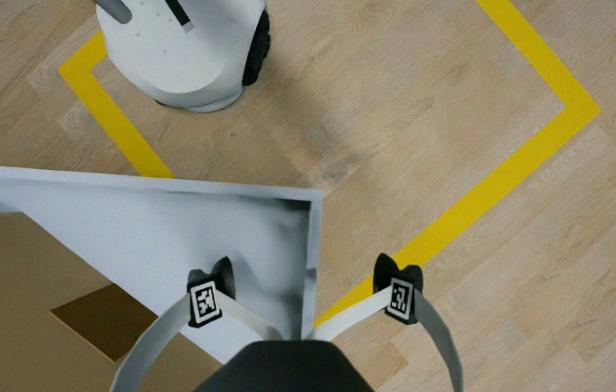

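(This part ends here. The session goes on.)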